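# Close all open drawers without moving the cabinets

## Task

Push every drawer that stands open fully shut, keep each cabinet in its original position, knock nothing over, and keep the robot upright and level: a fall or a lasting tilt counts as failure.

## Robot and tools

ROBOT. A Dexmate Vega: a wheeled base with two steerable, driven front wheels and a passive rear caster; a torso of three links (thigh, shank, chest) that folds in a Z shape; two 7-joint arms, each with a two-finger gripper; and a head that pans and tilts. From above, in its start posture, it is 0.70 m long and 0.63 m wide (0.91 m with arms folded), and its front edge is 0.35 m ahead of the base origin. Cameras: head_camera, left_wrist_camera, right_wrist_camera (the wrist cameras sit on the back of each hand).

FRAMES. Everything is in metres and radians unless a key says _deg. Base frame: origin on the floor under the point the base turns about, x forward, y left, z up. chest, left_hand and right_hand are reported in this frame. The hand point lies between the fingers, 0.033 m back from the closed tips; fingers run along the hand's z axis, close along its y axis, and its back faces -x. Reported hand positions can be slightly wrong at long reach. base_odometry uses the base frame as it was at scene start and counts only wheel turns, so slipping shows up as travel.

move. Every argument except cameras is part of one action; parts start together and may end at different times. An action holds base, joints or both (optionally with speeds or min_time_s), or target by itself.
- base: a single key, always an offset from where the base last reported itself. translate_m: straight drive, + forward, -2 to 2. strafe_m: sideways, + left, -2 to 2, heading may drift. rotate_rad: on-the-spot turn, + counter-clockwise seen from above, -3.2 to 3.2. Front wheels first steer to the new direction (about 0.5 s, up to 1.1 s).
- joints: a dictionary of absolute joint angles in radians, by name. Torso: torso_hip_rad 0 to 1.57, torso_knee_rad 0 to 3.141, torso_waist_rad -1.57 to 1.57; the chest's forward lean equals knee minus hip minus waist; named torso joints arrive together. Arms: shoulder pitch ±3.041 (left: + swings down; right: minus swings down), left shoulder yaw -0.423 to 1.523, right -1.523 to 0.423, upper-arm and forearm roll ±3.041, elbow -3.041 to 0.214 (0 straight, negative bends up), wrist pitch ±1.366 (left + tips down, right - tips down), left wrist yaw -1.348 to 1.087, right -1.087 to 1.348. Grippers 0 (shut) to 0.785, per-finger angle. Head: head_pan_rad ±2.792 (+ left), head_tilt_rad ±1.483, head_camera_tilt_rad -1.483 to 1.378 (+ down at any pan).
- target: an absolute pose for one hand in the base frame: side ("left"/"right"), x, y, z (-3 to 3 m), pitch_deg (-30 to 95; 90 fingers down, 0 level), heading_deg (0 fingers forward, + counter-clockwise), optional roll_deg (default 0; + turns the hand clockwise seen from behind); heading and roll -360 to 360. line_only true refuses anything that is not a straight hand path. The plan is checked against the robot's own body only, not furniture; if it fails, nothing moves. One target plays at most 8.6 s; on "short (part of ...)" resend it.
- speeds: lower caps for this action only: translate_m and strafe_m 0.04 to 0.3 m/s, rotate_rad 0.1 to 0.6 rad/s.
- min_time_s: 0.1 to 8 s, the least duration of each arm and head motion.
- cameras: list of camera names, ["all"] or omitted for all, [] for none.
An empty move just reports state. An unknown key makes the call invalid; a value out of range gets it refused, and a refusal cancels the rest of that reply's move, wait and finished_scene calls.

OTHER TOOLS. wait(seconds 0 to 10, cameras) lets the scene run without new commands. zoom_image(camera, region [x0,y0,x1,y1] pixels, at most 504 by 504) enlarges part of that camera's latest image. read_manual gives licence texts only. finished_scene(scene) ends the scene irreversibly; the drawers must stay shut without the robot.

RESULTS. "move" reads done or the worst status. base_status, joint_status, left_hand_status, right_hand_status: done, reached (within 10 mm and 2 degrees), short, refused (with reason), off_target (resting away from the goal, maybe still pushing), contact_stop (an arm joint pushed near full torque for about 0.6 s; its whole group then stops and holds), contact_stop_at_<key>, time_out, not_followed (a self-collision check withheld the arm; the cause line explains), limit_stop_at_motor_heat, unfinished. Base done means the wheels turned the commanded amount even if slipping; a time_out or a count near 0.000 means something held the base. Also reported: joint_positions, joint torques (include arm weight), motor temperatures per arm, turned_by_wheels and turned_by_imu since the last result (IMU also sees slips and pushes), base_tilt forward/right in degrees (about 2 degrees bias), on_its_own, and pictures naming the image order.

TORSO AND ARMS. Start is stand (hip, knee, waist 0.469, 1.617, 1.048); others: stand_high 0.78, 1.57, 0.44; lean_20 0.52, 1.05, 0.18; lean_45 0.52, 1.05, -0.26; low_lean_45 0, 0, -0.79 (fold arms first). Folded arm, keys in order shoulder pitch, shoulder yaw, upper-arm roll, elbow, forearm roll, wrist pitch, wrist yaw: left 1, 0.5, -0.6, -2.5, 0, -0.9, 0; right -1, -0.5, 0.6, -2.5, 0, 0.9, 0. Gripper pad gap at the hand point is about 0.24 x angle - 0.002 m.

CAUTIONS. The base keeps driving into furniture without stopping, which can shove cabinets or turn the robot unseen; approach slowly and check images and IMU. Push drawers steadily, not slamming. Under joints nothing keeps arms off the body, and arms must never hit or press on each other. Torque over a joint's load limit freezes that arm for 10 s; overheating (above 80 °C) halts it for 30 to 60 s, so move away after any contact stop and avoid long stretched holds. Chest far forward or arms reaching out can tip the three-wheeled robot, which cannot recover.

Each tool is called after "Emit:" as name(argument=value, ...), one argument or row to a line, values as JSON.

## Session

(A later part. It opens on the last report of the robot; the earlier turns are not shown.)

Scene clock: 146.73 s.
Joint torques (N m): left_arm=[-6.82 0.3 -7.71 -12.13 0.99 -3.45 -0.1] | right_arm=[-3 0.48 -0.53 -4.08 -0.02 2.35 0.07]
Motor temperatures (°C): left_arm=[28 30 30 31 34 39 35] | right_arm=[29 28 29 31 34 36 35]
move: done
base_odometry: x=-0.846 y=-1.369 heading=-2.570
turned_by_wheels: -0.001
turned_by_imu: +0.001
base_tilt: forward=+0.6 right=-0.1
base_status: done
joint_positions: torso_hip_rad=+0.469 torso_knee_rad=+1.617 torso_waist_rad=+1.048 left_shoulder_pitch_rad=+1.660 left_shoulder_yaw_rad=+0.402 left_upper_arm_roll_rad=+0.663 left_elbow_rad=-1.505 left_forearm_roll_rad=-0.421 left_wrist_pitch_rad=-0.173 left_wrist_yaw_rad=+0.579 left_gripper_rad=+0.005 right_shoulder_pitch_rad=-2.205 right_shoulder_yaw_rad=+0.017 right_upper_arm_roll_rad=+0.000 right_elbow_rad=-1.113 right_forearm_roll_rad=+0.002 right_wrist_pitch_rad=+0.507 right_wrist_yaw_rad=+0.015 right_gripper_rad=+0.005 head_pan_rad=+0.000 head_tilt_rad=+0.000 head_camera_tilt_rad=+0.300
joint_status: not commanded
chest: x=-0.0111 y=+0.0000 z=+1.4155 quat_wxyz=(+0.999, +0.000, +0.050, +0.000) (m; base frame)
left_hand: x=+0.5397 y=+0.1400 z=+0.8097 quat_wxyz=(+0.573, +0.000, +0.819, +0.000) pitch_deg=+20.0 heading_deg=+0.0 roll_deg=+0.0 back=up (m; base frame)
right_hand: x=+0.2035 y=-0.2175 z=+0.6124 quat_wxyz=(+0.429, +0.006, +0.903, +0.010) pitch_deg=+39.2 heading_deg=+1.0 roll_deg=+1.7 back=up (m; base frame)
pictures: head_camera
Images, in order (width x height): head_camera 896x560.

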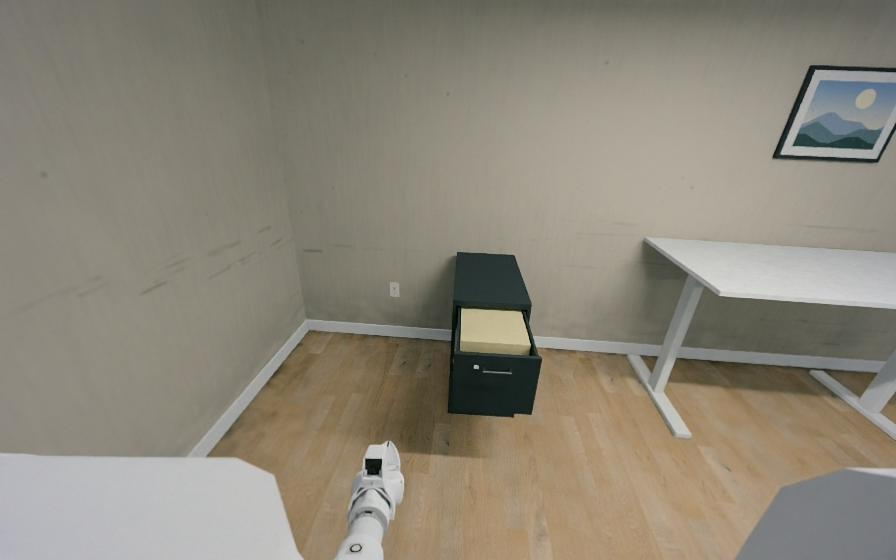

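Emit:
move(
  base={"rotate_rad":-0.1},
  joints={"torso_hip_rad":0.3,"torso_knee_rad":1.1,"torso_waist_rad":0.5,"head_camera_tilt_rad":0.2},
  cameras=[],
)

Emit:
move(
  base={"strafe_m":-0.12},
  cameras=[],
)

Emit:
move(
  target={"side":"left","x":0.48,"y":0.12,"z":0.53,"pitch_deg":40,"heading_deg":0},
  cameras=["head_camera","left_wrist_camera"],
)

Scene clock: 160.60 s.
Joint torques (N m): left_arm=[-5.64 -0.39 -3.59 -10.96 0.79 -3.44 -0.07] | right_arm=[-5.74 1.49 -0.65 -3.04 -0.06 2 0.26]
Motor temperatures (°C): left_arm=[28 30 30 31 34 39 35] | right_arm=[29 28 29 31 34 36 35]
move: done
base_odometry: x=-0.846 y=-1.369 heading=-2.669
turned_by_wheels: -0.100
turned_by_imu: -0.098
base_tilt: forward=+0.7 right=-0.1
base_status: done
joint_positions: torso_hip_rad=+0.300 torso_knee_rad=+1.100 torso_waist_rad=+0.500 left_shoulder_pitch_rad=+1.660 left_shoulder_yaw_rad=+0.402 left_upper_arm_roll_rad=+0.663 left_elbow_rad=-1.505 left_forearm_roll_rad=-0.421 left_wrist_pitch_rad=-0.173 left_wrist_yaw_rad=+0.579 left_gripper_rad=+0.005 right_shoulder_pitch_rad=-2.205 right_shoulder_yaw_rad=+0.017 right_upper_arm_roll_rad=+0.000 right_elbow_rad=-1.113 right_forearm_roll_rad=+0.002 right_wrist_pitch_rad=+0.507 right_wrist_yaw_rad=+0.015 right_gripper_rad=+0.005 head_pan_rad=+0.000 head_tilt_rad=+0.000 head_camera_tilt_rad=+0.200
joint_status: all done
chest: x=-0.0194 y=+0.0000 z=+1.3014 quat_wxyz=(+0.989, +0.000, +0.149, +0.000) (m; base frame)
left_hand: x=+0.4002 y=+0.1400 z=+0.5983 quat_wxyz=(+0.489, +0.000, +0.872, +0.000) pitch_deg=+31.5 heading_deg=+0.0 roll_deg=+0.0 back=up (m; base frame)
right_hand: x=+0.0314 y=-0.2175 z=+0.4717 quat_wxyz=(+0.336, +0.007, +0.942, +0.009) pitch_deg=+50.7 heading_deg=+1.2 roll_deg=+2.0 back=up (m; base frame)
pictures: none
No camera images: "cameras" was empty.

Scene clock: 163.37 s.
Joint torques (N m): left_arm=[-6.42 -0.1 -5.14 -10.93 0.66 -2.66 -0.1] | right_arm=[-5.23 -0.37 -1.07 -3.32 -0.08 1.03 0.17]
Motor temperatures (°C): left_arm=[27 30 30 31 34 39 35] | right_arm=[29 28 29 31 34 36 35]
move: done
base_odometry: x=-0.901 y=-1.263 heading=-2.671
turned_by_wheels: -0.002
turned_by_imu: +0.001
base_tilt: forward=+0.6 right=-0.1
base_status: done
joint_positions: torso_hip_rad=+0.300 torso_knee_rad=+1.100 torso_waist_rad=+0.500 left_shoulder_pitch_rad=+1.660 left_shoulder_yaw_rad=+0.402 left_upper_arm_roll_rad=+0.663 left_elbow_rad=-1.505 left_forearm_roll_rad=-0.421 left_wrist_pitch_rad=-0.173 left_wrist_yaw_rad=+0.579 left_gripper_rad=+0.005 right_shoulder_pitch_rad=-2.205 right_shoulder_yaw_rad=+0.017 right_upper_arm_roll_rad=+0.000 right_elbow_rad=-1.113 right_forearm_roll_rad=+0.002 right_wrist_pitch_rad=+0.507 right_wrist_yaw_rad=+0.015 right_gripper_rad=+0.005 head_pan_rad=+0.000 head_tilt_rad=+0.000 head_camera_tilt_rad=+0.200
joint_status: not commanded
chest: x=-0.0194 y=+0.0000 z=+1.3014 quat_wxyz=(+0.989, +0.000, +0.149, +0.000) (m; base frame)
left_hand: x=+0.4002 y=+0.1400 z=+0.5983 quat_wxyz=(+0.489, +0.000, +0.872, +0.000) pitch_deg=+31.5 heading_deg=+0.0 roll_deg=+0.0 back=up (m; base frame)
right_hand: x=+0.0314 y=-0.2175 z=+0.4717 quat_wxyz=(+0.336, +0.007, +0.942, +0.009) pitch_deg=+50.7 heading_deg=+1.2 roll_deg=+2.0 back=up (m; base frame)
pictures: none
No camera images: "cameras" was empty.

Scene clock: 166.40 s.
Joint torques (N m): left_arm=[-8.85 -3.25 -5.12 -7.76 -0.12 -2.91 -0.62] | right_arm=[-5.97 0.74 -0.87 -2.75 -0.08 1.65 0.1]
Motor temperatures (°C): left_arm=[27 30 30 31 34 39 35] | right_arm=[29 28 29 31 34 36 35]
move: done
base_odometry: x=-0.901 y=-1.263 heading=-2.671
turned_by_wheels: +0.000
turned_by_imu: +0.000
base_tilt: forward=+0.7 right=-0.1
base_status: not commanded
joint_positions: torso_hip_rad=+0.300 torso_knee_rad=+1.100 torso_waist_rad=+0.500 left_shoulder_pitch_rad=+1.355 left_shoulder_yaw_rad=+0.224 left_upper_arm_roll_rad=+0.663 left_elbow_rad=-1.146 left_forearm_roll_rad=-0.520 left_wrist_pitch_rad=-0.017 left_wrist_yaw_rad=+0.473 left_gripper_rad=+0.005 right_shoulder_pitch_rad=-2.205 right_shoulder_yaw_rad=+0.017 right_upper_arm_roll_rad=+0.000 right_elbow_rad=-1.113 right_forearm_roll_rad=+0.002 right_wrist_pitch_rad=+0.507 right_wrist_yaw_rad=+0.015 right_gripper_rad=+0.005 head_pan_rad=+0.000 head_tilt_rad=+0.000 head_camera_tilt_rad=+0.200
joint_status: not commanded
chest: x=-0.0194 y=+0.0000 z=+1.3014 quat_wxyz=(+0.989, +0.000, +0.149, +0.000) (m; base frame)
left_hand: x=+0.4786 y=+0.1205 z=+0.5306 quat_wxyz=(+0.423, +0.000, +0.906, +0.000) pitch_deg=+39.9 heading_deg=+0.0 roll_deg=+0.0 back=up (m; base frame)
left_hand_status: reached (straight line, planned for 1.5 s): 2 mm and 0.1 deg off.
right_hand: x=+0.0314 y=-0.2175 z=+0.4717 quat_wxyz=(+0.336, +0.007, +0.942, +0.009) pitch_deg=+50.7 heading_deg=+1.2 roll_deg=+2.0 back=up (m; base frame)
pictures: head_camera, left_wrist_camera
Images, in order (width x height): head_camera 896x560, left_wrist_camera 672x420.

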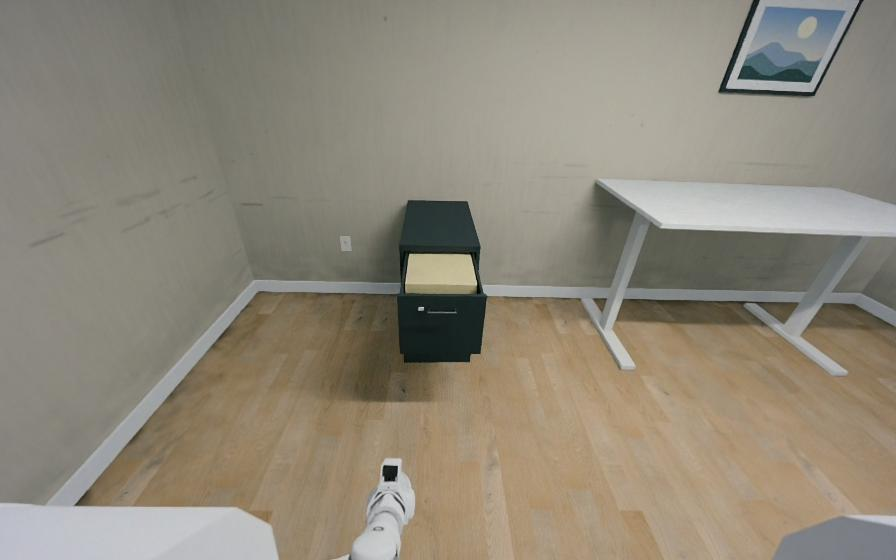

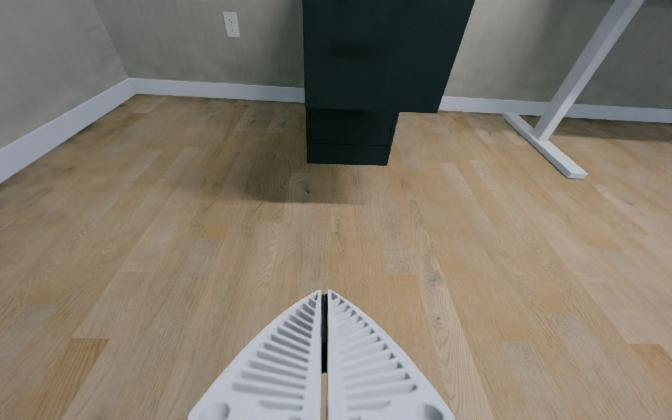

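Emit:
move(
  base={"translate_m":0.63},
  cameras=["head_camera","left_wrist_camera"],
)

Scene clock: 175.03 s.
Joint torques (N m): left_arm=[-8.79 -2.04 -3.72 -9.23 0.75 -2.57 -0.22] | right_arm=[-5.57 0.27 -0.8 -2.35 0.04 1.87 0.07]
Motor temperatures (°C): left_arm=[28 30 30 31 34 39 35] | right_arm=[29 28 29 31 34 36 35]
move: done
base_odometry: x=-1.461 y=-1.550 heading=-2.671
turned_by_wheels: +0.001
turned_by_imu: +0.002
base_tilt: forward=+0.7 right=+0.0
base_status: done
joint_positions: torso_hip_rad=+0.300 torso_knee_rad=+1.100 torso_waist_rad=+0.500 left_shoulder_pitch_rad=+1.350 left_shoulder_yaw_rad=+0.221 left_upper_arm_roll_rad=+0.663 left_elbow_rad=-1.140 left_forearm_roll_rad=-0.521 left_wrist_pitch_rad=-0.015 left_wrist_yaw_rad=+0.471 left_gripper_rad=+0.005 right_shoulder_pitch_rad=-2.205 right_shoulder_yaw_rad=+0.017 right_upper_arm_roll_rad=+0.000 right_elbow_rad=-1.113 right_forearm_roll_rad=+0.002 right_wrist_pitch_rad=+0.507 right_wrist_yaw_rad=+0.015 right_gripper_rad=+0.005 head_pan_rad=+0.000 head_tilt_rad=+0.000 head_camera_tilt_rad=+0.200
joint_status: not commanded
chest: x=-0.0194 y=+0.0000 z=+1.3013 quat_wxyz=(+0.989, +0.000, +0.149, +0.000) (m; base frame)
left_hand: x=+0.4796 y=+0.1200 z=+0.5297 quat_wxyz=(+0.422, +0.000, +0.906, +0.000) pitch_deg=+40.0 heading_deg=+0.0 roll_deg=+0.0 back=up (m; base frame)
right_hand: x=+0.0314 y=-0.2175 z=+0.4717 quat_wxyz=(+0.336, +0.007, +0.942, +0.009) pitch_deg=+50.7 heading_deg=+1.2 roll_deg=+2.0 back=up (m; base frame)
pictures: head_camera, left_wrist_camera
Images, in order (width x height): head_camera 896x560, left_wrist_camera 672x420.

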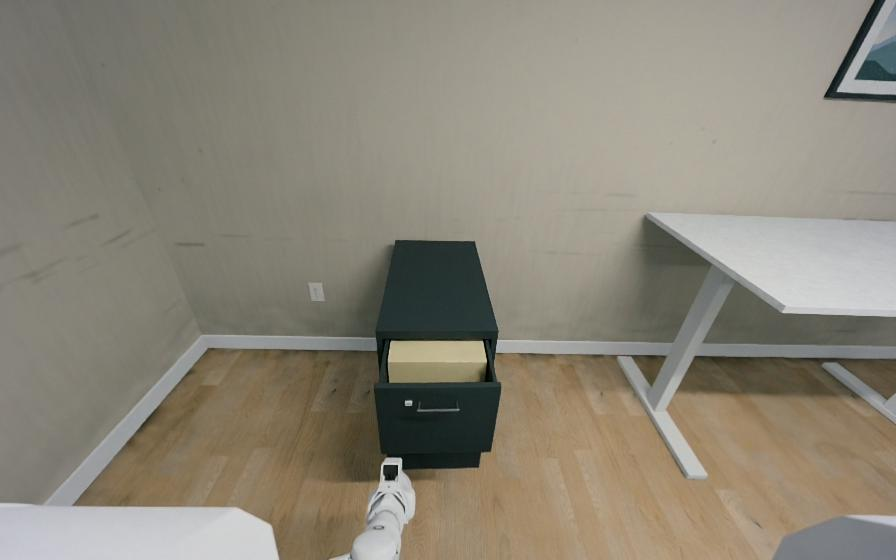

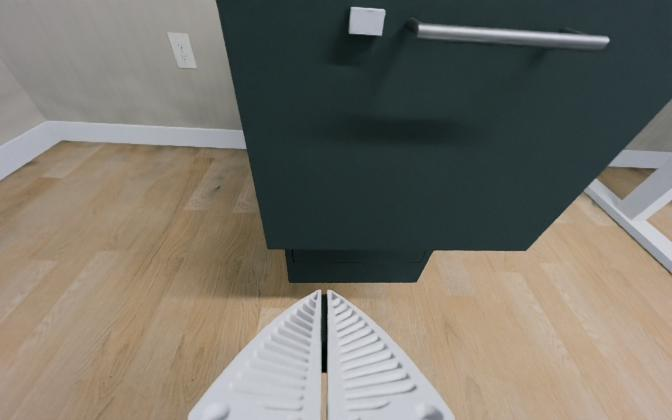

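Emit:
move(
  target={"side":"left","x":0.48,"y":0.1,"z":0.57,"pitch_deg":35,"heading_deg":0},
  cameras=[],
)

Emit:
move(
  base={"translate_m":0.28},
  speeds={"translate_m":0.12},
  cameras=["head_camera","left_wrist_camera"],
)

Scene clock: 184.17 s.
Joint torques (N m): left_arm=[-2.84 -0.72 1.46 -14.62 1.26 -1.57 0.28] | right_arm=[-5.82 -0.13 -0.55 -2.84 -0.05 1.99 -0.03]
Motor temperatures (°C): left_arm=[28 30 30 31 34 39 35] | right_arm=[29 28 29 31 34 36 35]
move: done
base_odometry: x=-1.461 y=-1.550 heading=-2.671
turned_by_wheels: +0.000
turned_by_imu: +0.001
base_tilt: forward=+0.6 right=-0.1
base_status: not commanded
joint_positions: torso_hip_rad=+0.300 torso_knee_rad=+1.100 torso_waist_rad=+0.500 left_shoulder_pitch_rad=+1.405 left_shoulder_yaw_rad=+0.233 left_upper_arm_roll_rad=+0.686 left_elbow_rad=-1.250 left_forearm_roll_rad=-0.469 left_wrist_pitch_rad=-0.054 left_wrist_yaw_rad=+0.539 left_gripper_rad=+0.005 right_shoulder_pitch_rad=-2.205 right_shoulder_yaw_rad=+0.017 right_upper_arm_roll_rad=+0.000 right_elbow_rad=-1.113 right_forearm_roll_rad=+0.002 right_wrist_pitch_rad=+0.507 right_wrist_yaw_rad=+0.015 right_gripper_rad=+0.005 head_pan_rad=+0.000 head_tilt_rad=+0.000 head_camera_tilt_rad=+0.200
joint_status: not commanded
chest: x=-0.0194 y=+0.0000 z=+1.3013 quat_wxyz=(+0.989, +0.000, +0.149, +0.000) (m; base frame)
left_hand: x=+0.4800 y=+0.1011 z=+0.5676 quat_wxyz=(+0.460, +0.000, +0.888, +0.000) pitch_deg=+35.3 heading_deg=+0.0 roll_deg=+0.0 back=up (m; base frame)
left_hand_status: reached (straight line, planned for 0.7 s): 3 mm and 0.3 deg off.
right_hand: x=+0.0314 y=-0.2175 z=+0.4717 quat_wxyz=(+0.336, +0.007, +0.942, +0.009) pitch_deg=+50.7 heading_deg=+1.2 roll_deg=+2.0 back=up (m; base frame)
pictures: none
No camera images: "cameras" was empty.

Scene clock: 187.47 s.
Joint torques (N m): left_arm=[-6.67 0.57 -5.59 -12.31 0.18 -2.44 0.03] | right_arm=[-5.39 -0.36 -0.62 -2.59 0.03 1.85 0.26]
Motor temperatures (°C): left_arm=[28 30 30 31 34 39 35] | right_arm=[29 28 29 31 34 36 35]
move: done
base_odometry: x=-1.710 y=-1.678 heading=-2.670
turned_by_wheels: +0.000
turned_by_imu: +0.001
base_tilt: forward=+0.7 right=-0.1
base_status: done
joint_positions: torso_hip_rad=+0.300 torso_knee_rad=+1.100 torso_waist_rad=+0.500 left_shoulder_pitch_rad=+1.409 left_shoulder_yaw_rad=+0.233 left_upper_arm_roll_rad=+0.687 left_elbow_rad=-1.256 left_forearm_roll_rad=-0.466 left_wrist_pitch_rad=-0.057 left_wrist_yaw_rad=+0.543 left_gripper_rad=+0.005 right_shoulder_pitch_rad=-2.205 right_shoulder_yaw_rad=+0.017 right_upper_arm_roll_rad=+0.000 right_elbow_rad=-1.113 right_forearm_roll_rad=+0.002 right_wrist_pitch_rad=+0.507 right_wrist_yaw_rad=+0.015 right_gripper_rad=+0.005 head_pan_rad=+0.000 head_tilt_rad=+0.000 head_camera_tilt_rad=+0.200
joint_status: not commanded
chest: x=-0.0193 y=+0.0000 z=+1.3013 quat_wxyz=(+0.989, +0.000, +0.149, +0.000) (m; base frame)
left_hand: x=+0.4797 y=+0.0999 z=+0.5697 quat_wxyz=(+0.461, +0.000, +0.887, +0.000) pitch_deg=+35.0 heading_deg=+0.0 roll_deg=+0.0 back=up (m; base frame)
right_hand: x=+0.0314 y=-0.2175 z=+0.4717 quat_wxyz=(+0.336, +0.007, +0.942, +0.009) pitch_deg=+50.7 heading_deg=+1.2 roll_deg=+2.0 back=up (m; base frame)
pictures: head_camera, left_wrist_camera
Images, in order (width x height): head_camera 896x560, left_wrist_camera 672x420.

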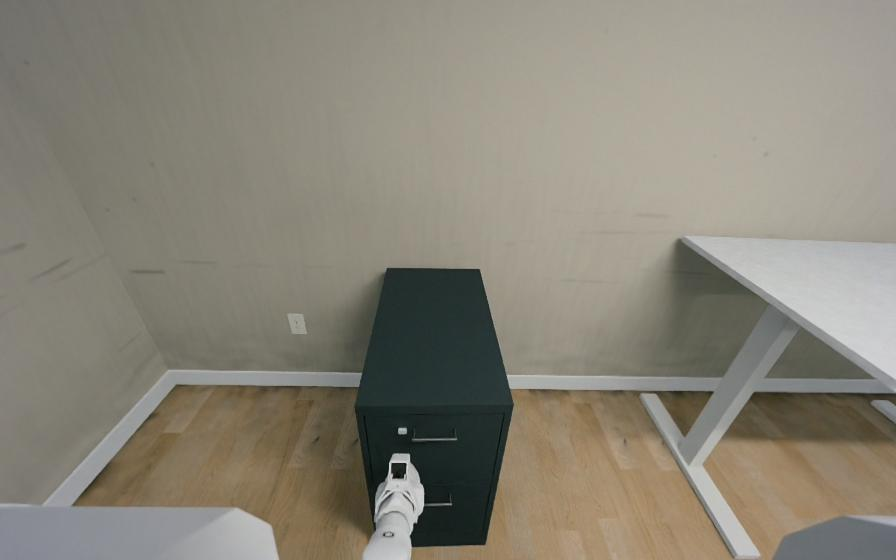

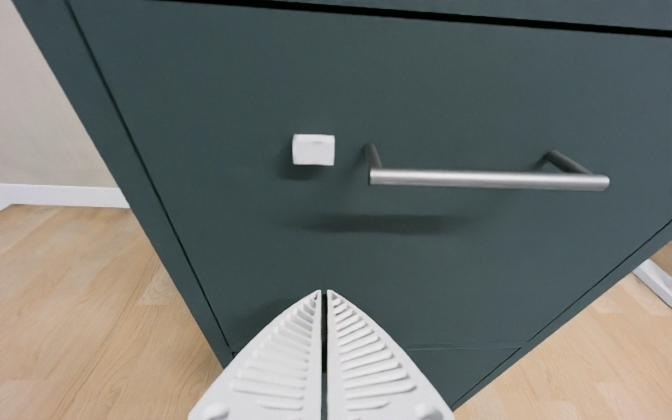

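Emit:
move(
  base={"translate_m":0.012},
  speeds={"translate_m":0.05},
  cameras=["head_camera"],
)

Emit:
move(
  base={"translate_m":-0.5},
  cameras=["head_camera"],
)

Emit:
move(
  base={"rotate_rad":-2.12},
  cameras=[],
)

Emit:
move(
  base={"translate_m":1.9},
  cameras=[],
)

Emit:
move(
  base={"rotate_rad":0.57},
  cameras=["head_camera","left_wrist_camera"],
)

Scene clock: 205.40 s.
Joint torques (N m): left_arm=[-9.02 -3.41 -4.08 -10.64 0.83 -2.51 0.11] | right_arm=[-6.36 0.74 -0.61 -3.04 -0.01 2.4 0.12]
Motor temperatures (°C): left_arm=[28 30 30 31 34 39 35] | right_arm=[29 28 29 31 34 35 35]
move: done
base_odometry: x=-1.721 y=-1.683 heading=-2.670
turned_by_wheels: +0.000
turned_by_imu: +0.001
base_tilt: forward=+0.6 right=+0.0
base_status: done
joint_positions: torso_hip_rad=+0.300 torso_knee_rad=+1.100 torso_waist_rad=+0.500 left_shoulder_pitch_rad=+1.409 left_shoulder_yaw_rad=+0.233 left_upper_arm_roll_rad=+0.687 left_elbow_rad=-1.256 left_forearm_roll_rad=-0.466 left_wrist_pitch_rad=-0.057 left_wrist_yaw_rad=+0.543 left_gripper_rad=+0.005 right_shoulder_pitch_rad=-2.205 right_shoulder_yaw_rad=+0.017 right_upper_arm_roll_rad=+0.000 right_elbow_rad=-1.113 right_forearm_roll_rad=+0.002 right_wrist_pitch_rad=+0.507 right_wrist_yaw_rad=+0.015 right_gripper_rad=+0.005 head_pan_rad=+0.000 head_tilt_rad=+0.000 head_camera_tilt_rad=+0.200
joint_status: not commanded
chest: x=-0.0194 y=+0.0000 z=+1.3013 quat_wxyz=(+0.989, +0.000, +0.149, +0.000) (m; base frame)
left_hand: x=+0.4797 y=+0.0999 z=+0.5697 quat_wxyz=(+0.461, +0.000, +0.887, +0.000) pitch_deg=+35.0 heading_deg=+0.0 roll_deg=+0.0 back=up (m; base frame)
right_hand: x=+0.0314 y=-0.2175 z=+0.4717 quat_wxyz=(+0.336, +0.007, +0.942, +0.009) pitch_deg=+50.7 heading_deg=+1.2 roll_deg=+2.0 back=up (m; base frame)
pictures: head_camera
Images, in order (width x height): head_camera 896x560.

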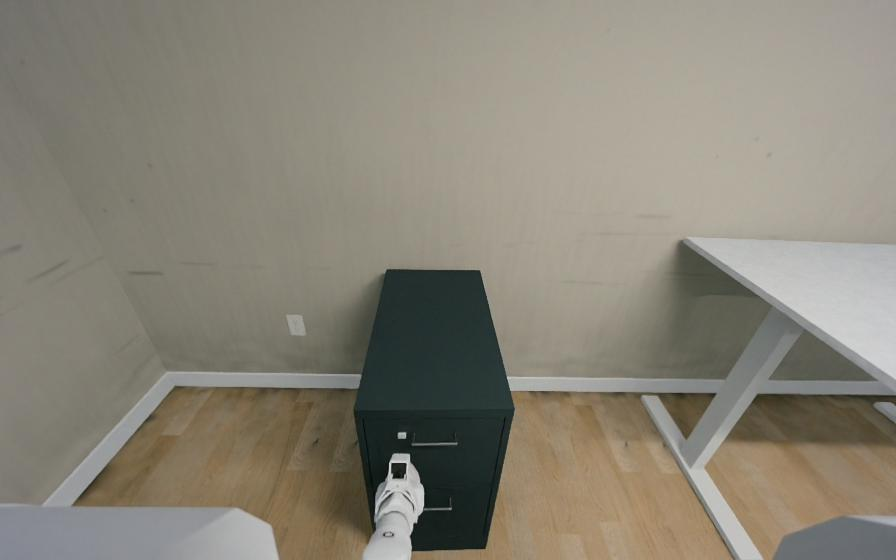

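Scene clock: 208.77 s.
Joint torques (N m): left_arm=[-10.04 -1.27 -3.83 -11.73 0.5 -2.25 -0.27] | right_arm=[-5.29 0.02 -0.65 -2.11 0 2.11 0.09]
Motor temperatures (°C): left_arm=[28 30 30 31 34 39 35] | right_arm=[29 28 29 31 34 35 35]
move: done
base_odometry: x=-1.276 y=-1.455 heading=-2.669
turned_by_wheels: +0.001
turned_by_imu: +0.002
base_tilt: forward=+0.6 right=-0.1
base_status: done
joint_positions: torso_hip_rad=+0.300 torso_knee_rad=+1.100 torso_waist_rad=+0.500 left_shoulder_pitch_rad=+1.409 left_shoulder_yaw_rad=+0.233 left_upper_arm_roll_rad=+0.687 left_elbow_rad=-1.256 left_forearm_roll_rad=-0.466 left_wrist_pitch_rad=-0.057 left_wrist_yaw_rad=+0.543 left_gripper_rad=+0.005 right_shoulder_pitch_rad=-2.205 right_shoulder_yaw_rad=+0.017 right_upper_arm_roll_rad=+0.000 right_elbow_rad=-1.113 right_forearm_roll_rad=+0.002 right_wrist_pitch_rad=+0.507 right_wrist_yaw_rad=+0.015 right_gripper_rad=+0.005 head_pan_rad=+0.000 head_tilt_rad=+0.000 head_camera_tilt_rad=+0.200
joint_status: not commanded
chest: x=-0.0194 y=+0.0000 z=+1.3013 quat_wxyz=(+0.989, +0.000, +0.149, +0.000) (m; base frame)
left_hand: x=+0.4797 y=+0.0999 z=+0.5697 quat_wxyz=(+0.461, +0.000, +0.887, +0.000) pitch_deg=+35.0 heading_deg=+0.0 roll_deg=+0.0 back=up (m; base frame)
right_hand: x=+0.0314 y=-0.2175 z=+0.4717 quat_wxyz=(+0.336, +0.007, +0.942, +0.009) pitch_deg=+50.7 heading_deg=+1.2 roll_deg=+2.0 back=up (m; base frame)
pictures: head_camera
Images, in order (width x height): head_camera 896x560.

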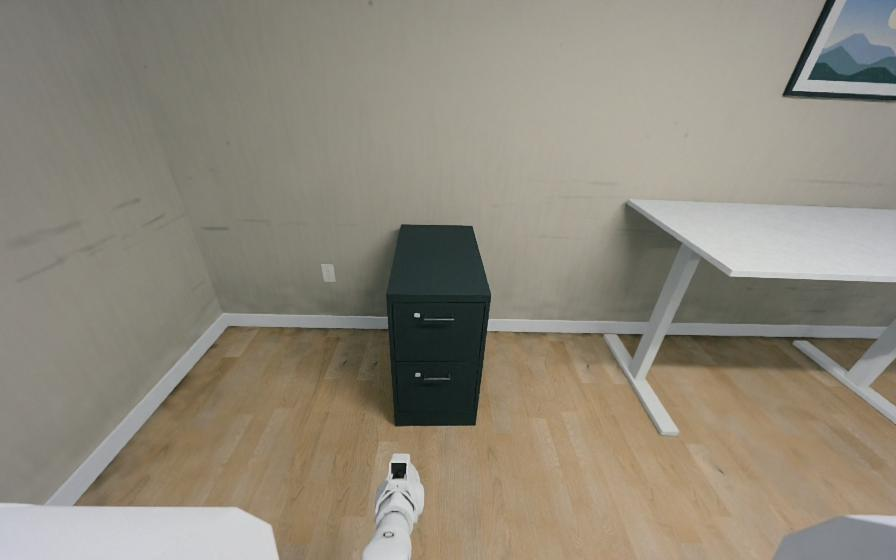

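Scene clock: 213.87 s.
Joint torques (N m): left_arm=[-5.79 -1.46 -3.23 -12.07 0.65 -1.45 -0.03] | right_arm=[-5.41 0.58 -0.76 -3.17 -0.07 1.34 0.11]
Motor temperatures (°C): left_arm=[28 30 30 31 34 39 35] | right_arm=[29 28 29 31 34 35 35]
move: done
base_odometry: x=-1.278 y=-1.455 heading=+1.491
turned_by_wheels: -2.123
turned_by_imu: -2.078
base_tilt: forward=+0.6 right=-0.1
base_status: done
joint_positions: torso_hip_rad=+0.300 torso_knee_rad=+1.100 torso_waist_rad=+0.500 left_shoulder_pitch_rad=+1.409 left_shoulder_yaw_rad=+0.233 left_upper_arm_roll_rad=+0.687 left_elbow_rad=-1.256 left_forearm_roll_rad=-0.466 left_wrist_pitch_rad=-0.057 left_wrist_yaw_rad=+0.543 left_gripper_rad=+0.005 right_shoulder_pitch_rad=-2.205 right_shoulder_yaw_rad=+0.017 right_upper_arm_roll_rad=+0.000 right_elbow_rad=-1.113 right_forearm_roll_rad=+0.002 right_wrist_pitch_rad=+0.507 right_wrist_yaw_rad=+0.015 right_gripper_rad=+0.005 head_pan_rad=+0.000 head_tilt_rad=+0.000 head_camera_tilt_rad=+0.200
joint_status: not commanded
chest: x=-0.0194 y=+0.0000 z=+1.3013 quat_wxyz=(+0.989, +0.000, +0.149, +0.000) (m; base frame)
left_hand: x=+0.4797 y=+0.0999 z=+0.5697 quat_wxyz=(+0.461, +0.000, +0.887, +0.000) pitch_deg=+35.0 heading_deg=+0.0 roll_deg=+0.0 back=up (m; base frame)
right_hand: x=+0.0314 y=-0.2175 z=+0.4717 quat_wxyz=(+0.336, +0.007, +0.942, +0.009) pitch_deg=+50.7 heading_deg=+1.2 roll_deg=+2.0 back=up (m; base frame)
pictures: none
No camera images: "cameras" was empty.

Scene clock: 222.10 s.
Joint torques (N m): left_arm=[-6.89 0.97 -3.27 -12.61 0.62 -2.25 -0.28] | right_arm=[-5.4 0.55 -0.88 -3.11 0.01 2.03 0.12]
Motor temperatures (°C): left_arm=[27 30 30 31 34 39 35] | right_arm=[29 28 29 31 34 35 35]
move: done
base_odometry: x=-1.131 y=+0.439 heading=+1.490
turned_by_wheels: -0.001
turned_by_imu: +0.000
base_tilt: forward=+0.6 right=+0.0
base_status: done
joint_positions: torso_hip_rad=+0.300 torso_knee_rad=+1.100 torso_waist_rad=+0.500 left_shoulder_pitch_rad=+1.409 left_shoulder_yaw_rad=+0.233 left_upper_arm_roll_rad=+0.687 left_elbow_rad=-1.256 left_forearm_roll_rad=-0.466 left_wrist_pitch_rad=-0.057 left_wrist_yaw_rad=+0.543 left_gripper_rad=+0.005 right_shoulder_pitch_rad=-2.205 right_shoulder_yaw_rad=+0.017 right_upper_arm_roll_rad=+0.000 right_elbow_rad=-1.113 right_forearm_roll_rad=+0.002 right_wrist_pitch_rad=+0.507 right_wrist_yaw_rad=+0.015 right_gripper_rad=+0.005 head_pan_rad=+0.000 head_tilt_rad=+0.000 head_camera_tilt_rad=+0.200
joint_status: not commanded
chest: x=-0.0193 y=+0.0000 z=+1.3013 quat_wxyz=(+0.989, +0.000, +0.149, +0.000) (m; base frame)
left_hand: x=+0.4797 y=+0.1000 z=+0.5697 quat_wxyz=(+0.461, +0.000, +0.887, +0.000) pitch_deg=+35.0 heading_deg=+0.0 roll_deg=+0.0 back=up (m; base frame)
right_hand: x=+0.0314 y=-0.2175 z=+0.4717 quat_wxyz=(+0.336, +0.007, +0.942, +0.009) pitch_deg=+50.7 heading_deg=+1.2 roll_deg=+2.0 back=up (m; base frame)
pictures: none
No camera images: "cameras" was empty.

Scene clock: 224.60 s.
Joint torques (N m): left_arm=[-8.19 -0.75 -6.15 -10.96 0.81 -3.54 -0.4] | right_arm=[-5.74 1.28 -0.73 -2.3 0.02 1.33 0.28]
Motor temperatures (°C): left_arm=[27 30 30 31 34 39 35] | right_arm=[29 28 29 31 34 35 35]
move: done
base_odometry: x=-1.131 y=+0.439 heading=+2.061
turned_by_wheels: +0.571
turned_by_imu: +0.558
base_tilt: forward=+0.6 right=-0.1
base_status: done
joint_positions: torso_hip_rad=+0.300 torso_knee_rad=+1.100 torso_waist_rad=+0.500 left_shoulder_pitch_rad=+1.409 left_shoulder_yaw_rad=+0.233 left_upper_arm_roll_rad=+0.687 left_elbow_rad=-1.256 left_forearm_roll_rad=-0.466 left_wrist_pitch_rad=-0.057 left_wrist_yaw_rad=+0.543 left_gripper_rad=+0.005 right_shoulder_pitch_rad=-2.205 right_shoulder_yaw_rad=+0.017 right_upper_arm_roll_rad=+0.000 right_elbow_rad=-1.113 right_forearm_roll_rad=+0.002 right_wrist_pitch_rad=+0.507 right_wrist_yaw_rad=+0.015 right_gripper_rad=+0.005 head_pan_rad=+0.000 head_tilt_rad=+0.000 head_camera_tilt_rad=+0.200
joint_status: not commanded
chest: x=-0.0193 y=+0.0000 z=+1.3013 quat_wxyz=(+0.989, +0.000, +0.149, +0.000) (m; base frame)
left_hand: x=+0.4797 y=+0.1000 z=+0.5697 quat_wxyz=(+0.461, +0.000, +0.887, +0.000) pitch_deg=+35.0 heading_deg=+0.0 roll_deg=+0.0 back=up (m; base frame)
right_hand: x=+0.0314 y=-0.2175 z=+0.4717 quat_wxyz=(+0.336, +0.007, +0.942, +0.009) pitch_deg=+50.7 heading_deg=+1.2 roll_deg=+2.0 back=up (m; base frame)
pictures: head_camera, left_wrist_camera
Images, in order (width x height): head_camera 896x560, left_wrist_camera 672x420.

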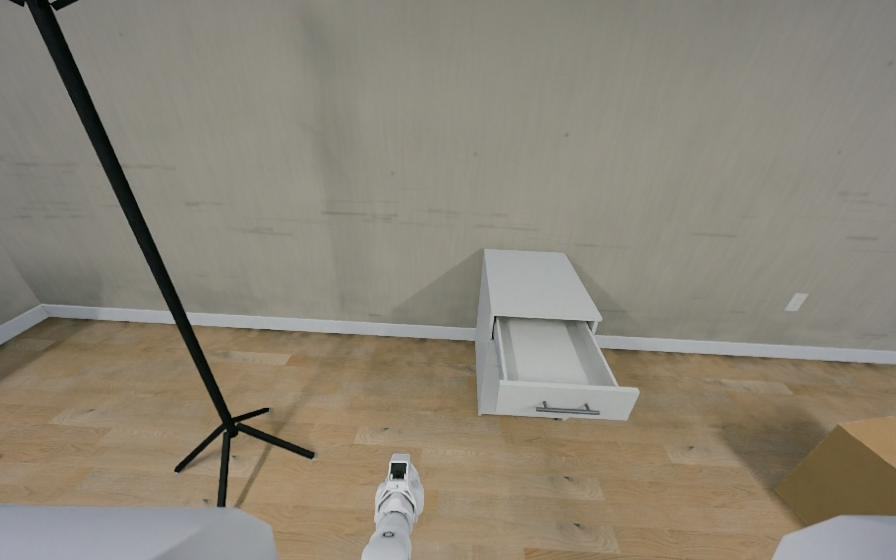

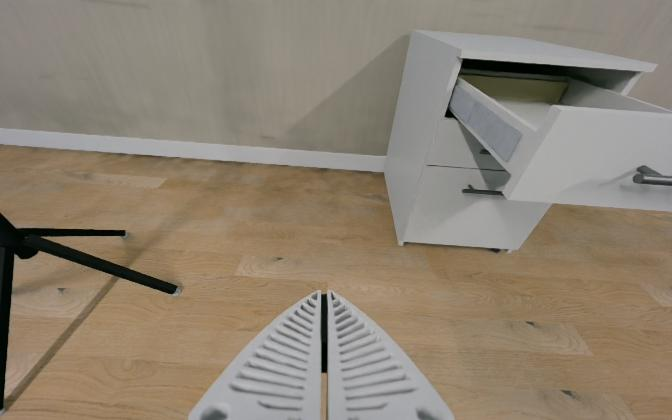

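Emit:
move(
  base={"rotate_rad":-0.06},
  cameras=[],
)

Emit:
move(
  base={"strafe_m":-0.36},
  cameras=[],
)

Emit:
move(
  target={"side":"left","x":0.46,"y":0.1,"z":0.465,"pitch_deg":38,"heading_deg":0},
  cameras=[],
)

Emit:
move(
  base={"translate_m":0.36},
  speeds={"translate_m":0.2},
  cameras=["head_camera","left_wrist_camera"],
)

Scene clock: 232.60 s.
Joint torques (N m): left_arm=[-8.08 -2.01 -3.01 -11.87 0.57 -2.27 -0.34] | right_arm=[-6.19 -0.46 -0.59 -3.07 -0.04 2.86 0.33]
Motor temperatures (°C): left_arm=[27 30 30 31 34 39 35] | right_arm=[29 28 29 31 34 35 35]
move: done
base_odometry: x=-1.131 y=+0.439 heading=+2.001
turned_by_wheels: -0.060
turned_by_imu: -0.058
base_tilt: forward=+0.6 right=+0.0
base_status: done
joint_positions: torso_hip_rad=+0.300 torso_knee_rad=+1.100 torso_waist_rad=+0.500 left_shoulder_pitch_rad=+1.409 left_shoulder_yaw_rad=+0.233 left_upper_arm_roll_rad=+0.687 left_elbow_rad=-1.256 left_forearm_roll_rad=-0.466 left_wrist_pitch_rad=-0.057 left_wrist_yaw_rad=+0.543 left_gripper_rad=+0.005 right_shoulder_pitch_rad=-2.205 right_shoulder_yaw_rad=+0.017 right_upper_arm_roll_rad=+0.000 right_elbow_rad=-1.113 right_forearm_roll_rad=+0.002 right_wrist_pitch_rad=+0.507 right_wrist_yaw_rad=+0.015 right_gripper_rad=+0.005 head_pan_rad=+0.000 head_tilt_rad=+0.000 head_camera_tilt_rad=+0.200
joint_status: not commanded
chest: x=-0.0193 y=+0.0000 z=+1.3013 quat_wxyz=(+0.989, +0.000, +0.149, +0.000) (m; base frame)
left_hand: x=+0.4797 y=+0.1000 z=+0.5697 quat_wxyz=(+0.461, +0.000, +0.887, +0.000) pitch_deg=+35.0 heading_deg=+0.0 roll_deg=+0.0 back=up (m; base frame)
right_hand: x=+0.0314 y=-0.2175 z=+0.4717 quat_wxyz=(+0.336, +0.007, +0.942, +0.009) pitch_deg=+50.7 heading_deg=+1.2 roll_deg=+2.0 back=up (m; base frame)
pictures: none
No camera images: "cameras" was empty.

Scene clock: 235.93 s.
Joint torques (N m): left_arm=[-8.11 -0.19 -2.01 -11.62 0.84 -2.11 -0.02] | right_arm=[-6.77 0.9 -0.81 -2.94 -0.07 1.54 0.41]
Motor temperatures (°C): left_arm=[27 30 30 31 34 39 35] | right_arm=[29 28 29 31 34 35 35]
move: done
base_odometry: x=-0.805 y=+0.589 heading=+1.996
turned_by_wheels: -0.005
turned_by_imu: -0.002
base_tilt: forward=+0.6 right=+0.0
base_status: done
joint_positions: torso_hip_rad=+0.300 torso_knee_rad=+1.100 torso_waist_rad=+0.500 left_shoulder_pitch_rad=+1.409 left_shoulder_yaw_rad=+0.233 left_upper_arm_roll_rad=+0.687 left_elbow_rad=-1.256 left_forearm_roll_rad=-0.466 left_wrist_pitch_rad=-0.057 left_wrist_yaw_rad=+0.543 left_gripper_rad=+0.005 right_shoulder_pitch_rad=-2.205 right_shoulder_yaw_rad=+0.017 right_upper_arm_roll_rad=+0.000 right_elbow_rad=-1.113 right_forearm_roll_rad=+0.002 right_wrist_pitch_rad=+0.507 right_wrist_yaw_rad=+0.015 right_gripper_rad=+0.005 head_pan_rad=+0.000 head_tilt_rad=+0.000 head_camera_tilt_rad=+0.200
joint_status: not commanded
chest: x=-0.0193 y=+0.0000 z=+1.3013 quat_wxyz=(+0.989, +0.000, +0.149, +0.000) (m; base frame)
left_hand: x=+0.4797 y=+0.1000 z=+0.5697 quat_wxyz=(+0.461, +0.000, +0.887, +0.000) pitch_deg=+35.0 heading_deg=+0.0 roll_deg=+0.0 back=up (m; base frame)
right_hand: x=+0.0314 y=-0.2175 z=+0.4717 quat_wxyz=(+0.336, +0.007, +0.942, +0.009) pitch_deg=+50.7 heading_deg=+1.2 roll_deg=+2.0 back=up (m; base frame)
pictures: none
No camera images: "cameras" was empty.

Scene clock: 236.23 s.
Joint torques (N m): left_arm=[-8.67 -0.26 -3.84 -10.81 0.43 -2.37 0.54] | right_arm=[-6.01 0.1 -0.96 -3.49 -0.01 1.65 0.12]
Motor temperatures (°C): left_arm=[27 30 30 31 34 39 35] | right_arm=[29 28 29 31 34 35 35]
move: refused
base_odometry: x=-0.805 y=+0.589 heading=+1.996
turned_by_wheels: +0.000
turned_by_imu: +0.000
base_tilt: forward=+0.6 right=-0.1
base_status: not commanded
joint_positions: torso_hip_rad=+0.300 torso_knee_rad=+1.100 torso_waist_rad=+0.500 left_shoulder_pitch_rad=+1.409 left_shoulder_yaw_rad=+0.233 left_upper_arm_roll_rad=+0.687 left_elbow_rad=-1.256 left_forearm_roll_rad=-0.466 left_wrist_pitch_rad=-0.057 left_wrist_yaw_rad=+0.543 left_gripper_rad=+0.005 right_shoulder_pitch_rad=-2.205 right_shoulder_yaw_rad=+0.017 right_upper_arm_roll_rad=+0.000 right_elbow_rad=-1.113 right_forearm_roll_rad=+0.002 right_wrist_pitch_rad=+0.507 right_wrist_yaw_rad=+0.015 right_gripper_rad=+0.005 head_pan_rad=+0.000 head_tilt_rad=+0.000 head_camera_tilt_rad=+0.200
joint_status: not commanded
chest: x=-0.0193 y=+0.0000 z=+1.3013 quat_wxyz=(+0.989, +0.000, +0.149, +0.000) (m; base frame)
left_hand: x=+0.4797 y=+0.1000 z=+0.5697 quat_wxyz=(+0.461, +0.000, +0.887, +0.000) pitch_deg=+35.0 heading_deg=+0.0 roll_deg=+0.0 back=up (m; base frame)
left_hand_status: refused: no posture of the arm gets there (out of reach): the closest leaves the hand 1.9 cm and 1 deg from the pose. Nothing moved.
right_hand: x=+0.0314 y=-0.2175 z=+0.4717 quat_wxyz=(+0.336, +0.007, +0.942, +0.009) pitch_deg=+50.7 heading_deg=+1.2 roll_deg=+2.0 back=up (m; base frame)
pictures: none
No camera images: "cameras" was empty.

not run: a stop came earlier in this reply.

Shoulder limits; lower pitch angle and shorter x, and lower the torso a little.

Emit:
move(
  joints={"torso_hip_rad":0.25,"torso_knee_rad":1.0,"torso_waist_rad":0.4},
  cameras=[],
)

Emit:
move(
  target={"side":"left","x":0.44,"y":0.12,"z":0.465,"pitch_deg":40,"heading_deg":0},
  cameras=["left_wrist_camera"],
)

Emit:
move(
  base={"translate_m":0.36},
  speeds={"translate_m":0.2},
  cameras=["head_camera","left_wrist_camera"],
)

Scene clock: 243.00 s.
Joint torques (N m): left_arm=[-7.71 0.56 -1.18 -11.51 0.41 -1.18 -0.13] | right_arm=[-5.38 -0.25 -0.63 -2.35 -0.06 1.79 0.03]
Motor temperatures (°C): left_arm=[27 30 30 31 34 39 35] | right_arm=[29 28 29 31 34 35 35]
move: done
base_odometry: x=-0.805 y=+0.589 heading=+1.996
turned_by_wheels: +0.000
turned_by_imu: +0.001
base_tilt: forward=+0.7 right=-0.1
base_status: not commanded
joint_positions: torso_hip_rad=+0.250 torso_knee_rad=+1.000 torso_waist_rad=+0.400 left_shoulder_pitch_rad=+1.409 left_shoulder_yaw_rad=+0.233 left_upper_arm_roll_rad=+0.687 left_elbow_rad=-1.256 left_forearm_roll_rad=-0.466 left_wrist_pitch_rad=-0.057 left_wrist_yaw_rad=+0.543 left_gripper_rad=+0.005 right_shoulder_pitch_rad=-2.205 right_shoulder_yaw_rad=+0.017 right_upper_arm_roll_rad=+0.000 right_elbow_rad=-1.113 right_forearm_roll_rad=+0.002 right_wrist_pitch_rad=+0.507 right_wrist_yaw_rad=+0.015 right_gripper_rad=+0.005 head_pan_rad=+0.000 head_tilt_rad=+0.000 head_camera_tilt_rad=+0.200
joint_status: all done
chest: x=-0.0058 y=+0.0000 z=+1.2680 quat_wxyz=(+0.985, +0.000, +0.174, +0.000) (m; base frame)
left_hand: x=+0.4562 y=+0.1000 z=+0.5124 quat_wxyz=(+0.439, +0.000, +0.898, +0.000) pitch_deg=+37.9 heading_deg=+0.0 roll_deg=+0.0 back=up (m; base frame)
right_hand: x=+0.0035 y=-0.2175 z=+0.4368 quat_wxyz=(+0.313, +0.007, +0.950, +0.009) pitch_deg=+53.5 heading_deg=+1.2 roll_deg=+2.1 back=up (m; base frame)
pictures: none
No camera images: "cameras" was empty.

Scene clock: 245.60 s.
Joint torques (N m): left_arm=[-6.74 -5.52 -5.39 -8.28 0.04 -1.92 -0.29] | right_arm=[-6.12 0.93 -0.76 -2.41 -0.07 2.29 0.24]
Motor temperatures (°C): left_arm=[27 30 30 31 34 39 35] | right_arm=[29 28 29 31 34 35 35]
move: done
base_odometry: x=-0.805 y=+0.589 heading=+1.996
turned_by_wheels: +0.000
turned_by_imu: +0.000
base_tilt: forward=+0.6 right=+0.0
base_status: not commanded
joint_positions: torso_hip_rad=+0.250 torso_knee_rad=+1.000 torso_waist_rad=+0.400 left_shoulder_pitch_rad=+1.360 left_shoulder_yaw_rad=+0.187 left_upper_arm_roll_rad=+0.683 left_elbow_rad=-1.011 left_forearm_roll_rad=-0.482 left_wrist_pitch_rad=-0.179 left_wrist_yaw_rad=+0.449 left_gripper_rad=+0.005 right_shoulder_pitch_rad=-2.205 right_shoulder_yaw_rad=+0.017 right_upper_arm_roll_rad=+0.000 right_elbow_rad=-1.113 right_forearm_roll_rad=+0.002 right_wrist_pitch_rad=+0.507 right_wrist_yaw_rad=+0.015 right_gripper_rad=+0.005 head_pan_rad=+0.000 head_tilt_rad=+0.000 head_camera_tilt_rad=+0.200
joint_status: not commanded
chest: x=-0.0058 y=+0.0000 z=+1.2680 quat_wxyz=(+0.985, +0.000, +0.174, +0.000) (m; base frame)
left_hand: x=+0.4401 y=+0.1195 z=+0.4658 quat_wxyz=(+0.423, +0.000, +0.906, +0.000) pitch_deg=+40.0 heading_deg=+0.0 roll_deg=+0.0 back=up (m; base frame)
left_hand_status: reached (straight line, planned for 1.1 s): 1 mm and 0.0 deg off.
right_hand: x=+0.0035 y=-0.2175 z=+0.4368 quat_wxyz=(+0.313, +0.007, +0.950, +0.009) pitch_deg=+53.5 heading_deg=+1.2 roll_deg=+2.1 back=up (m; base frame)
pictures: left_wrist_camera
Images, in order (width x height): left_wrist_camera 672x420.

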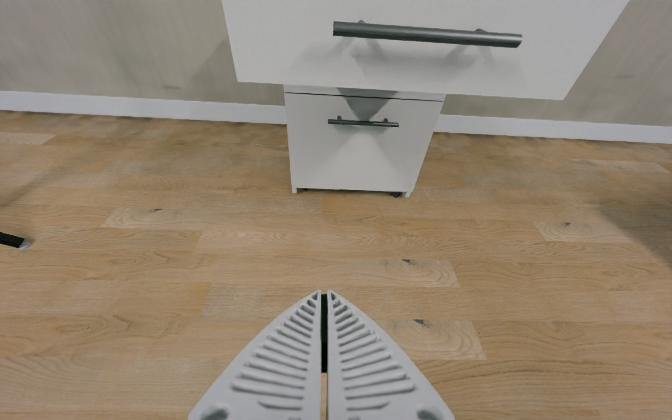

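Scene clock: 249.17 s.
Joint torques (N m): left_arm=[-7.45 -1.34 -2.7 -10.02 0.49 -2.54 -0.43] | right_arm=[-6.22 0.47 -0.9 -3.55 -0.08 1.81 0.25]
Motor temperatures (°C): left_arm=[27 30 30 31 34 39 35] | right_arm=[29 28 29 31 34 35 35]
move: done
base_odometry: x=-0.954 y=+0.917 heading=+1.996
turned_by_wheels: +0.000
turned_by_imu: +0.001
base_tilt: forward=+0.6 right=+0.0
base_status: done
joint_positions: torso_hip_rad=+0.250 torso_knee_rad=+1.000 torso_waist_rad=+0.400 left_shoulder_pitch_rad=+1.359 left_shoulder_yaw_rad=+0.186 left_upper_arm_roll_rad=+0.683 left_elbow_rad=-1.005 left_forearm_roll_rad=-0.483 left_wrist_pitch_rad=-0.182 left_wrist_yaw_rad=+0.447 left_gripper_rad=+0.005 right_shoulder_pitch_rad=-2.205 right_shoulder_yaw_rad=+0.017 right_upper_arm_roll_rad=+0.000 right_elbow_rad=-1.113 right_forearm_roll_rad=+0.002 right_wrist_pitch_rad=+0.507 right_wrist_yaw_rad=+0.015 right_gripper_rad=+0.005 head_pan_rad=+0.000 head_tilt_rad=+0.000 head_camera_tilt_rad=+0.200
joint_status: not commanded
chest: x=-0.0057 y=+0.0000 z=+1.2680 quat_wxyz=(+0.985, +0.000, +0.174, +0.000) (m; base frame)
left_hand: x=+0.4396 y=+0.1201 z=+0.4646 quat_wxyz=(+0.422, +0.000, +0.907, +0.000) pitch_deg=+40.1 heading_deg=+0.0 roll_deg=+0.0 back=up (m; base frame)
right_hand: x=+0.0035 y=-0.2175 z=+0.4368 quat_wxyz=(+0.313, +0.007, +0.950, +0.009) pitch_deg=+53.5 heading_deg=+1.2 roll_deg=+2.1 back=up (m; base frame)
pictures: head_camera, left_wrist_camera
Images, in order (width x height): head_camera 896x560, left_wrist_camera 672x420.

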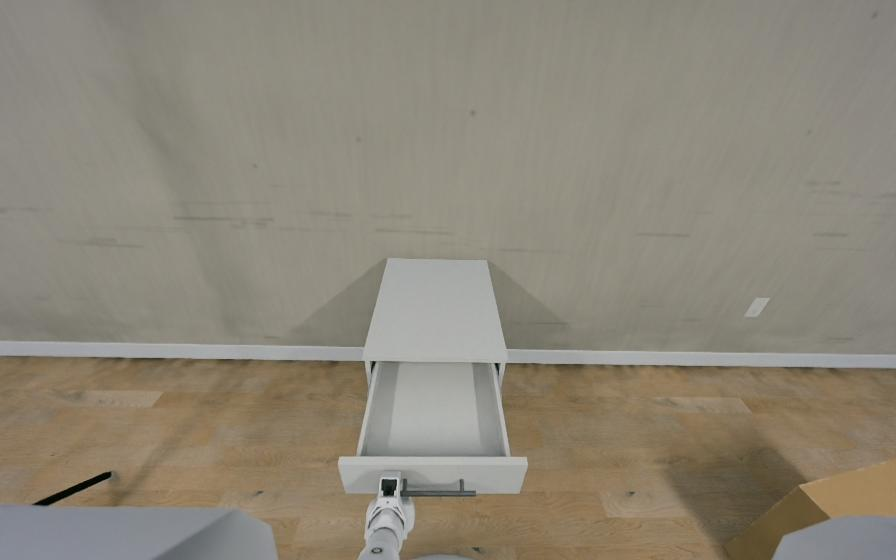

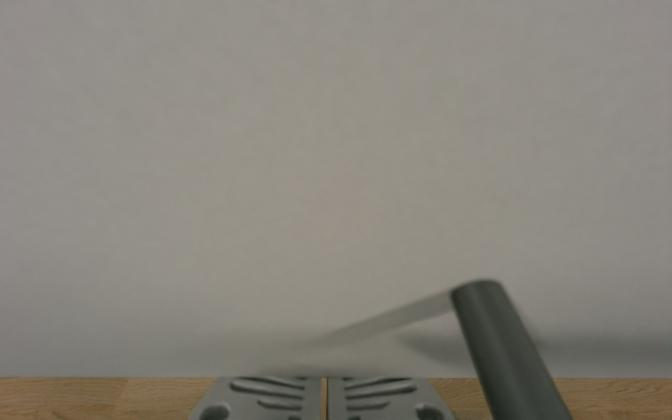

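Emit:
move(
  base={"translate_m":-0.12},
  cameras=[],
)

Emit:
move(
  target={"side":"left","x":0.44,"y":0.1,"z":0.545,"pitch_deg":38,"heading_deg":0},
  cameras=[],
)

Emit:
move(
  base={"translate_m":0.33},
  speeds={"translate_m":0.13},
  cameras=["head_camera","left_wrist_camera"],
)

Scene clock: 258.33 s.
Joint torques (N m): left_arm=[-5.13 -3.05 -1.9 -10.91 1.39 -2.25 -0.45] | right_arm=[-7.5 1.23 -0.62 -2.77 0.05 1.12 0.13]
Motor temperatures (°C): left_arm=[27 30 30 31 34 39 35] | right_arm=[29 28 29 31 34 35 35]
move: done
base_odometry: x=-0.904 y=+0.808 heading=+1.996
turned_by_wheels: +0.000
turned_by_imu: +0.000
base_tilt: forward=+0.7 right=+0.0
base_status: done
joint_positions: torso_hip_rad=+0.250 torso_knee_rad=+1.000 torso_waist_rad=+0.400 left_shoulder_pitch_rad=+1.359 left_shoulder_yaw_rad=+0.186 left_upper_arm_roll_rad=+0.683 left_elbow_rad=-1.005 left_forearm_roll_rad=-0.483 left_wrist_pitch_rad=-0.182 left_wrist_yaw_rad=+0.447 left_gripper_rad=+0.005 right_shoulder_pitch_rad=-2.205 right_shoulder_yaw_rad=+0.017 right_upper_arm_roll_rad=+0.000 right_elbow_rad=-1.113 right_forearm_roll_rad=+0.002 right_wrist_pitch_rad=+0.507 right_wrist_yaw_rad=+0.015 right_gripper_rad=+0.005 head_pan_rad=+0.000 head_tilt_rad=+0.000 head_camera_tilt_rad=+0.200
joint_status: not commanded
chest: x=-0.0058 y=+0.0000 z=+1.2680 quat_wxyz=(+0.985, +0.000, +0.174, +0.000) (m; base frame)
left_hand: x=+0.4397 y=+0.1201 z=+0.4647 quat_wxyz=(+0.422, +0.000, +0.906, +0.000) pitch_deg=+40.0 heading_deg=+0.0 roll_deg=+0.0 back=up (m; base frame)
right_hand: x=+0.0035 y=-0.2175 z=+0.4368 quat_wxyz=(+0.313, +0.007, +0.950, +0.009) pitch_deg=+53.5 heading_deg=+1.2 roll_deg=+2.1 back=up (m; base frame)
pictures: none
No camera images: "cameras" was empty.

Scene clock: 261.77 s.
Joint torques (N m): left_arm=[-0.93 1.51 -5.28 -12.48 0.01 -2.57 -0.16] | right_arm=[-6.86 0.65 -0.67 -2.35 -0.03 2.21 0.14]
Motor temperatures (°C): left_arm=[27 30 30 31 34 39 35] | right_arm=[29 28 29 31 34 35 35]
move: done
base_odometry: x=-0.904 y=+0.808 heading=+1.996
turned_by_wheels: +0.000
turned_by_imu: +0.001
base_tilt: forward=+0.7 right=+0.0
base_status: not commanded
joint_positions: torso_hip_rad=+0.250 torso_knee_rad=+1.000 torso_waist_rad=+0.400 left_shoulder_pitch_rad=+1.496 left_shoulder_yaw_rad=+0.309 left_upper_arm_roll_rad=+0.678 left_elbow_rad=-1.493 left_forearm_roll_rad=-0.475 left_wrist_pitch_rad=+0.050 left_wrist_yaw_rad=+0.609 left_gripper_rad=+0.005 right_shoulder_pitch_rad=-2.205 right_shoulder_yaw_rad=+0.017 right_upper_arm_roll_rad=+0.000 right_elbow_rad=-1.113 right_forearm_roll_rad=+0.002 right_wrist_pitch_rad=+0.507 right_wrist_yaw_rad=+0.015 right_gripper_rad=+0.005 head_pan_rad=+0.000 head_tilt_rad=+0.000 head_camera_tilt_rad=+0.200
joint_status: not commanded
chest: x=-0.0058 y=+0.0000 z=+1.2680 quat_wxyz=(+0.985, +0.000, +0.174, +0.000) (m; base frame)
left_hand: x=+0.4400 y=+0.1001 z=+0.5437 quat_wxyz=(+0.438, +0.000, +0.899, +0.000) pitch_deg=+38.0 heading_deg=+0.0 roll_deg=+0.0 back=up (m; base frame)
left_hand_status: reached (straight line, planned for 1.9 s): 1 mm and 0.0 deg off.
right_hand: x=+0.0035 y=-0.2175 z=+0.4368 quat_wxyz=(+0.313, +0.007, +0.950, +0.009) pitch_deg=+53.5 heading_deg=+1.2 roll_deg=+2.1 back=up (m; base frame)
pictures: none
No camera images: "cameras" was empty.

Scene clock: 265.20 s.
Joint torques (N m): left_arm=[-1.77 -2.6 -2.44 -13.79 0.39 -2.27 -0.35] | right_arm=[-7.28 0.31 -1.01 -2.36 -0.06 2.07 0.2]
Motor temperatures (°C): left_arm=[27 30 30 31 34 39 35] | right_arm=[29 28 29 31 34 35 35]
move: done
base_odometry: x=-1.042 y=+1.108 heading=+1.997
turned_by_wheels: +0.000
turned_by_imu: +0.002
base_tilt: forward=+0.7 right=+0.0
base_status: done
joint_positions: torso_hip_rad=+0.250 torso_knee_rad=+1.000 torso_waist_rad=+0.400 left_shoulder_pitch_rad=+1.498 left_shoulder_yaw_rad=+0.310 left_upper_arm_roll_rad=+0.678 left_elbow_rad=-1.499 left_forearm_roll_rad=-0.475 left_wrist_pitch_rad=+0.053 left_wrist_yaw_rad=+0.612 left_gripper_rad=+0.005 right_shoulder_pitch_rad=-2.205 right_shoulder_yaw_rad=+0.017 right_upper_arm_roll_rad=+0.000 right_elbow_rad=-1.113 right_forearm_roll_rad=+0.002 right_wrist_pitch_rad=+0.507 right_wrist_yaw_rad=+0.015 right_gripper_rad=+0.005 head_pan_rad=+0.000 head_tilt_rad=+0.000 head_camera_tilt_rad=+0.200
joint_status: not commanded
chest: x=-0.0058 y=+0.0000 z=+1.2680 quat_wxyz=(+0.985, +0.000, +0.174, +0.000) (m; base frame)
left_hand: x=+0.4398 y=+0.1000 z=+0.5447 quat_wxyz=(+0.438, +0.000, +0.899, +0.000) pitch_deg=+38.0 heading_deg=+0.0 roll_deg=+0.0 back=up (m; base frame)
right_hand: x=+0.0035 y=-0.2175 z=+0.4368 quat_wxyz=(+0.313, +0.007, +0.950, +0.009) pitch_deg=+53.5 heading_deg=+1.2 roll_deg=+2.1 back=up (m; base frame)
pictures: head_camera, left_wrist_camera
Images, in order (width x height): head_camera 896x560, left_wrist_camera 672x420.

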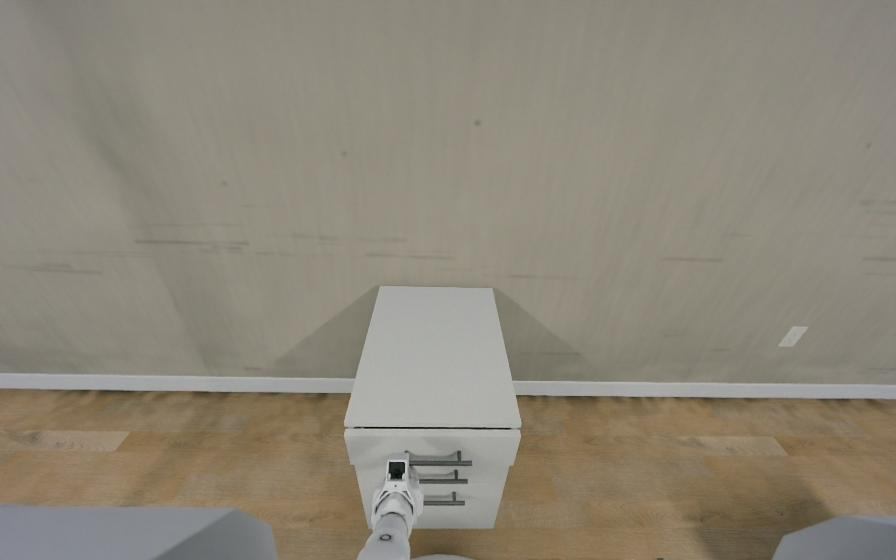

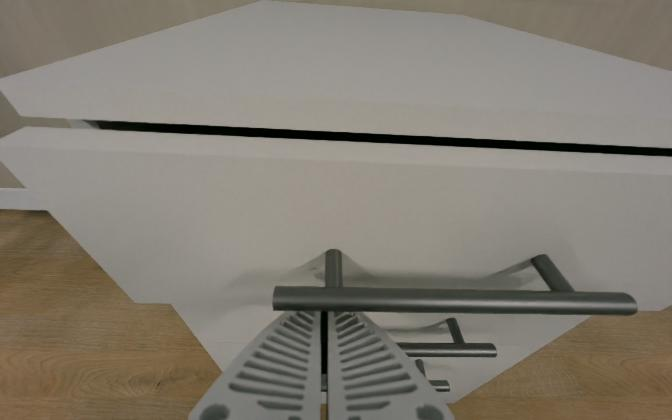

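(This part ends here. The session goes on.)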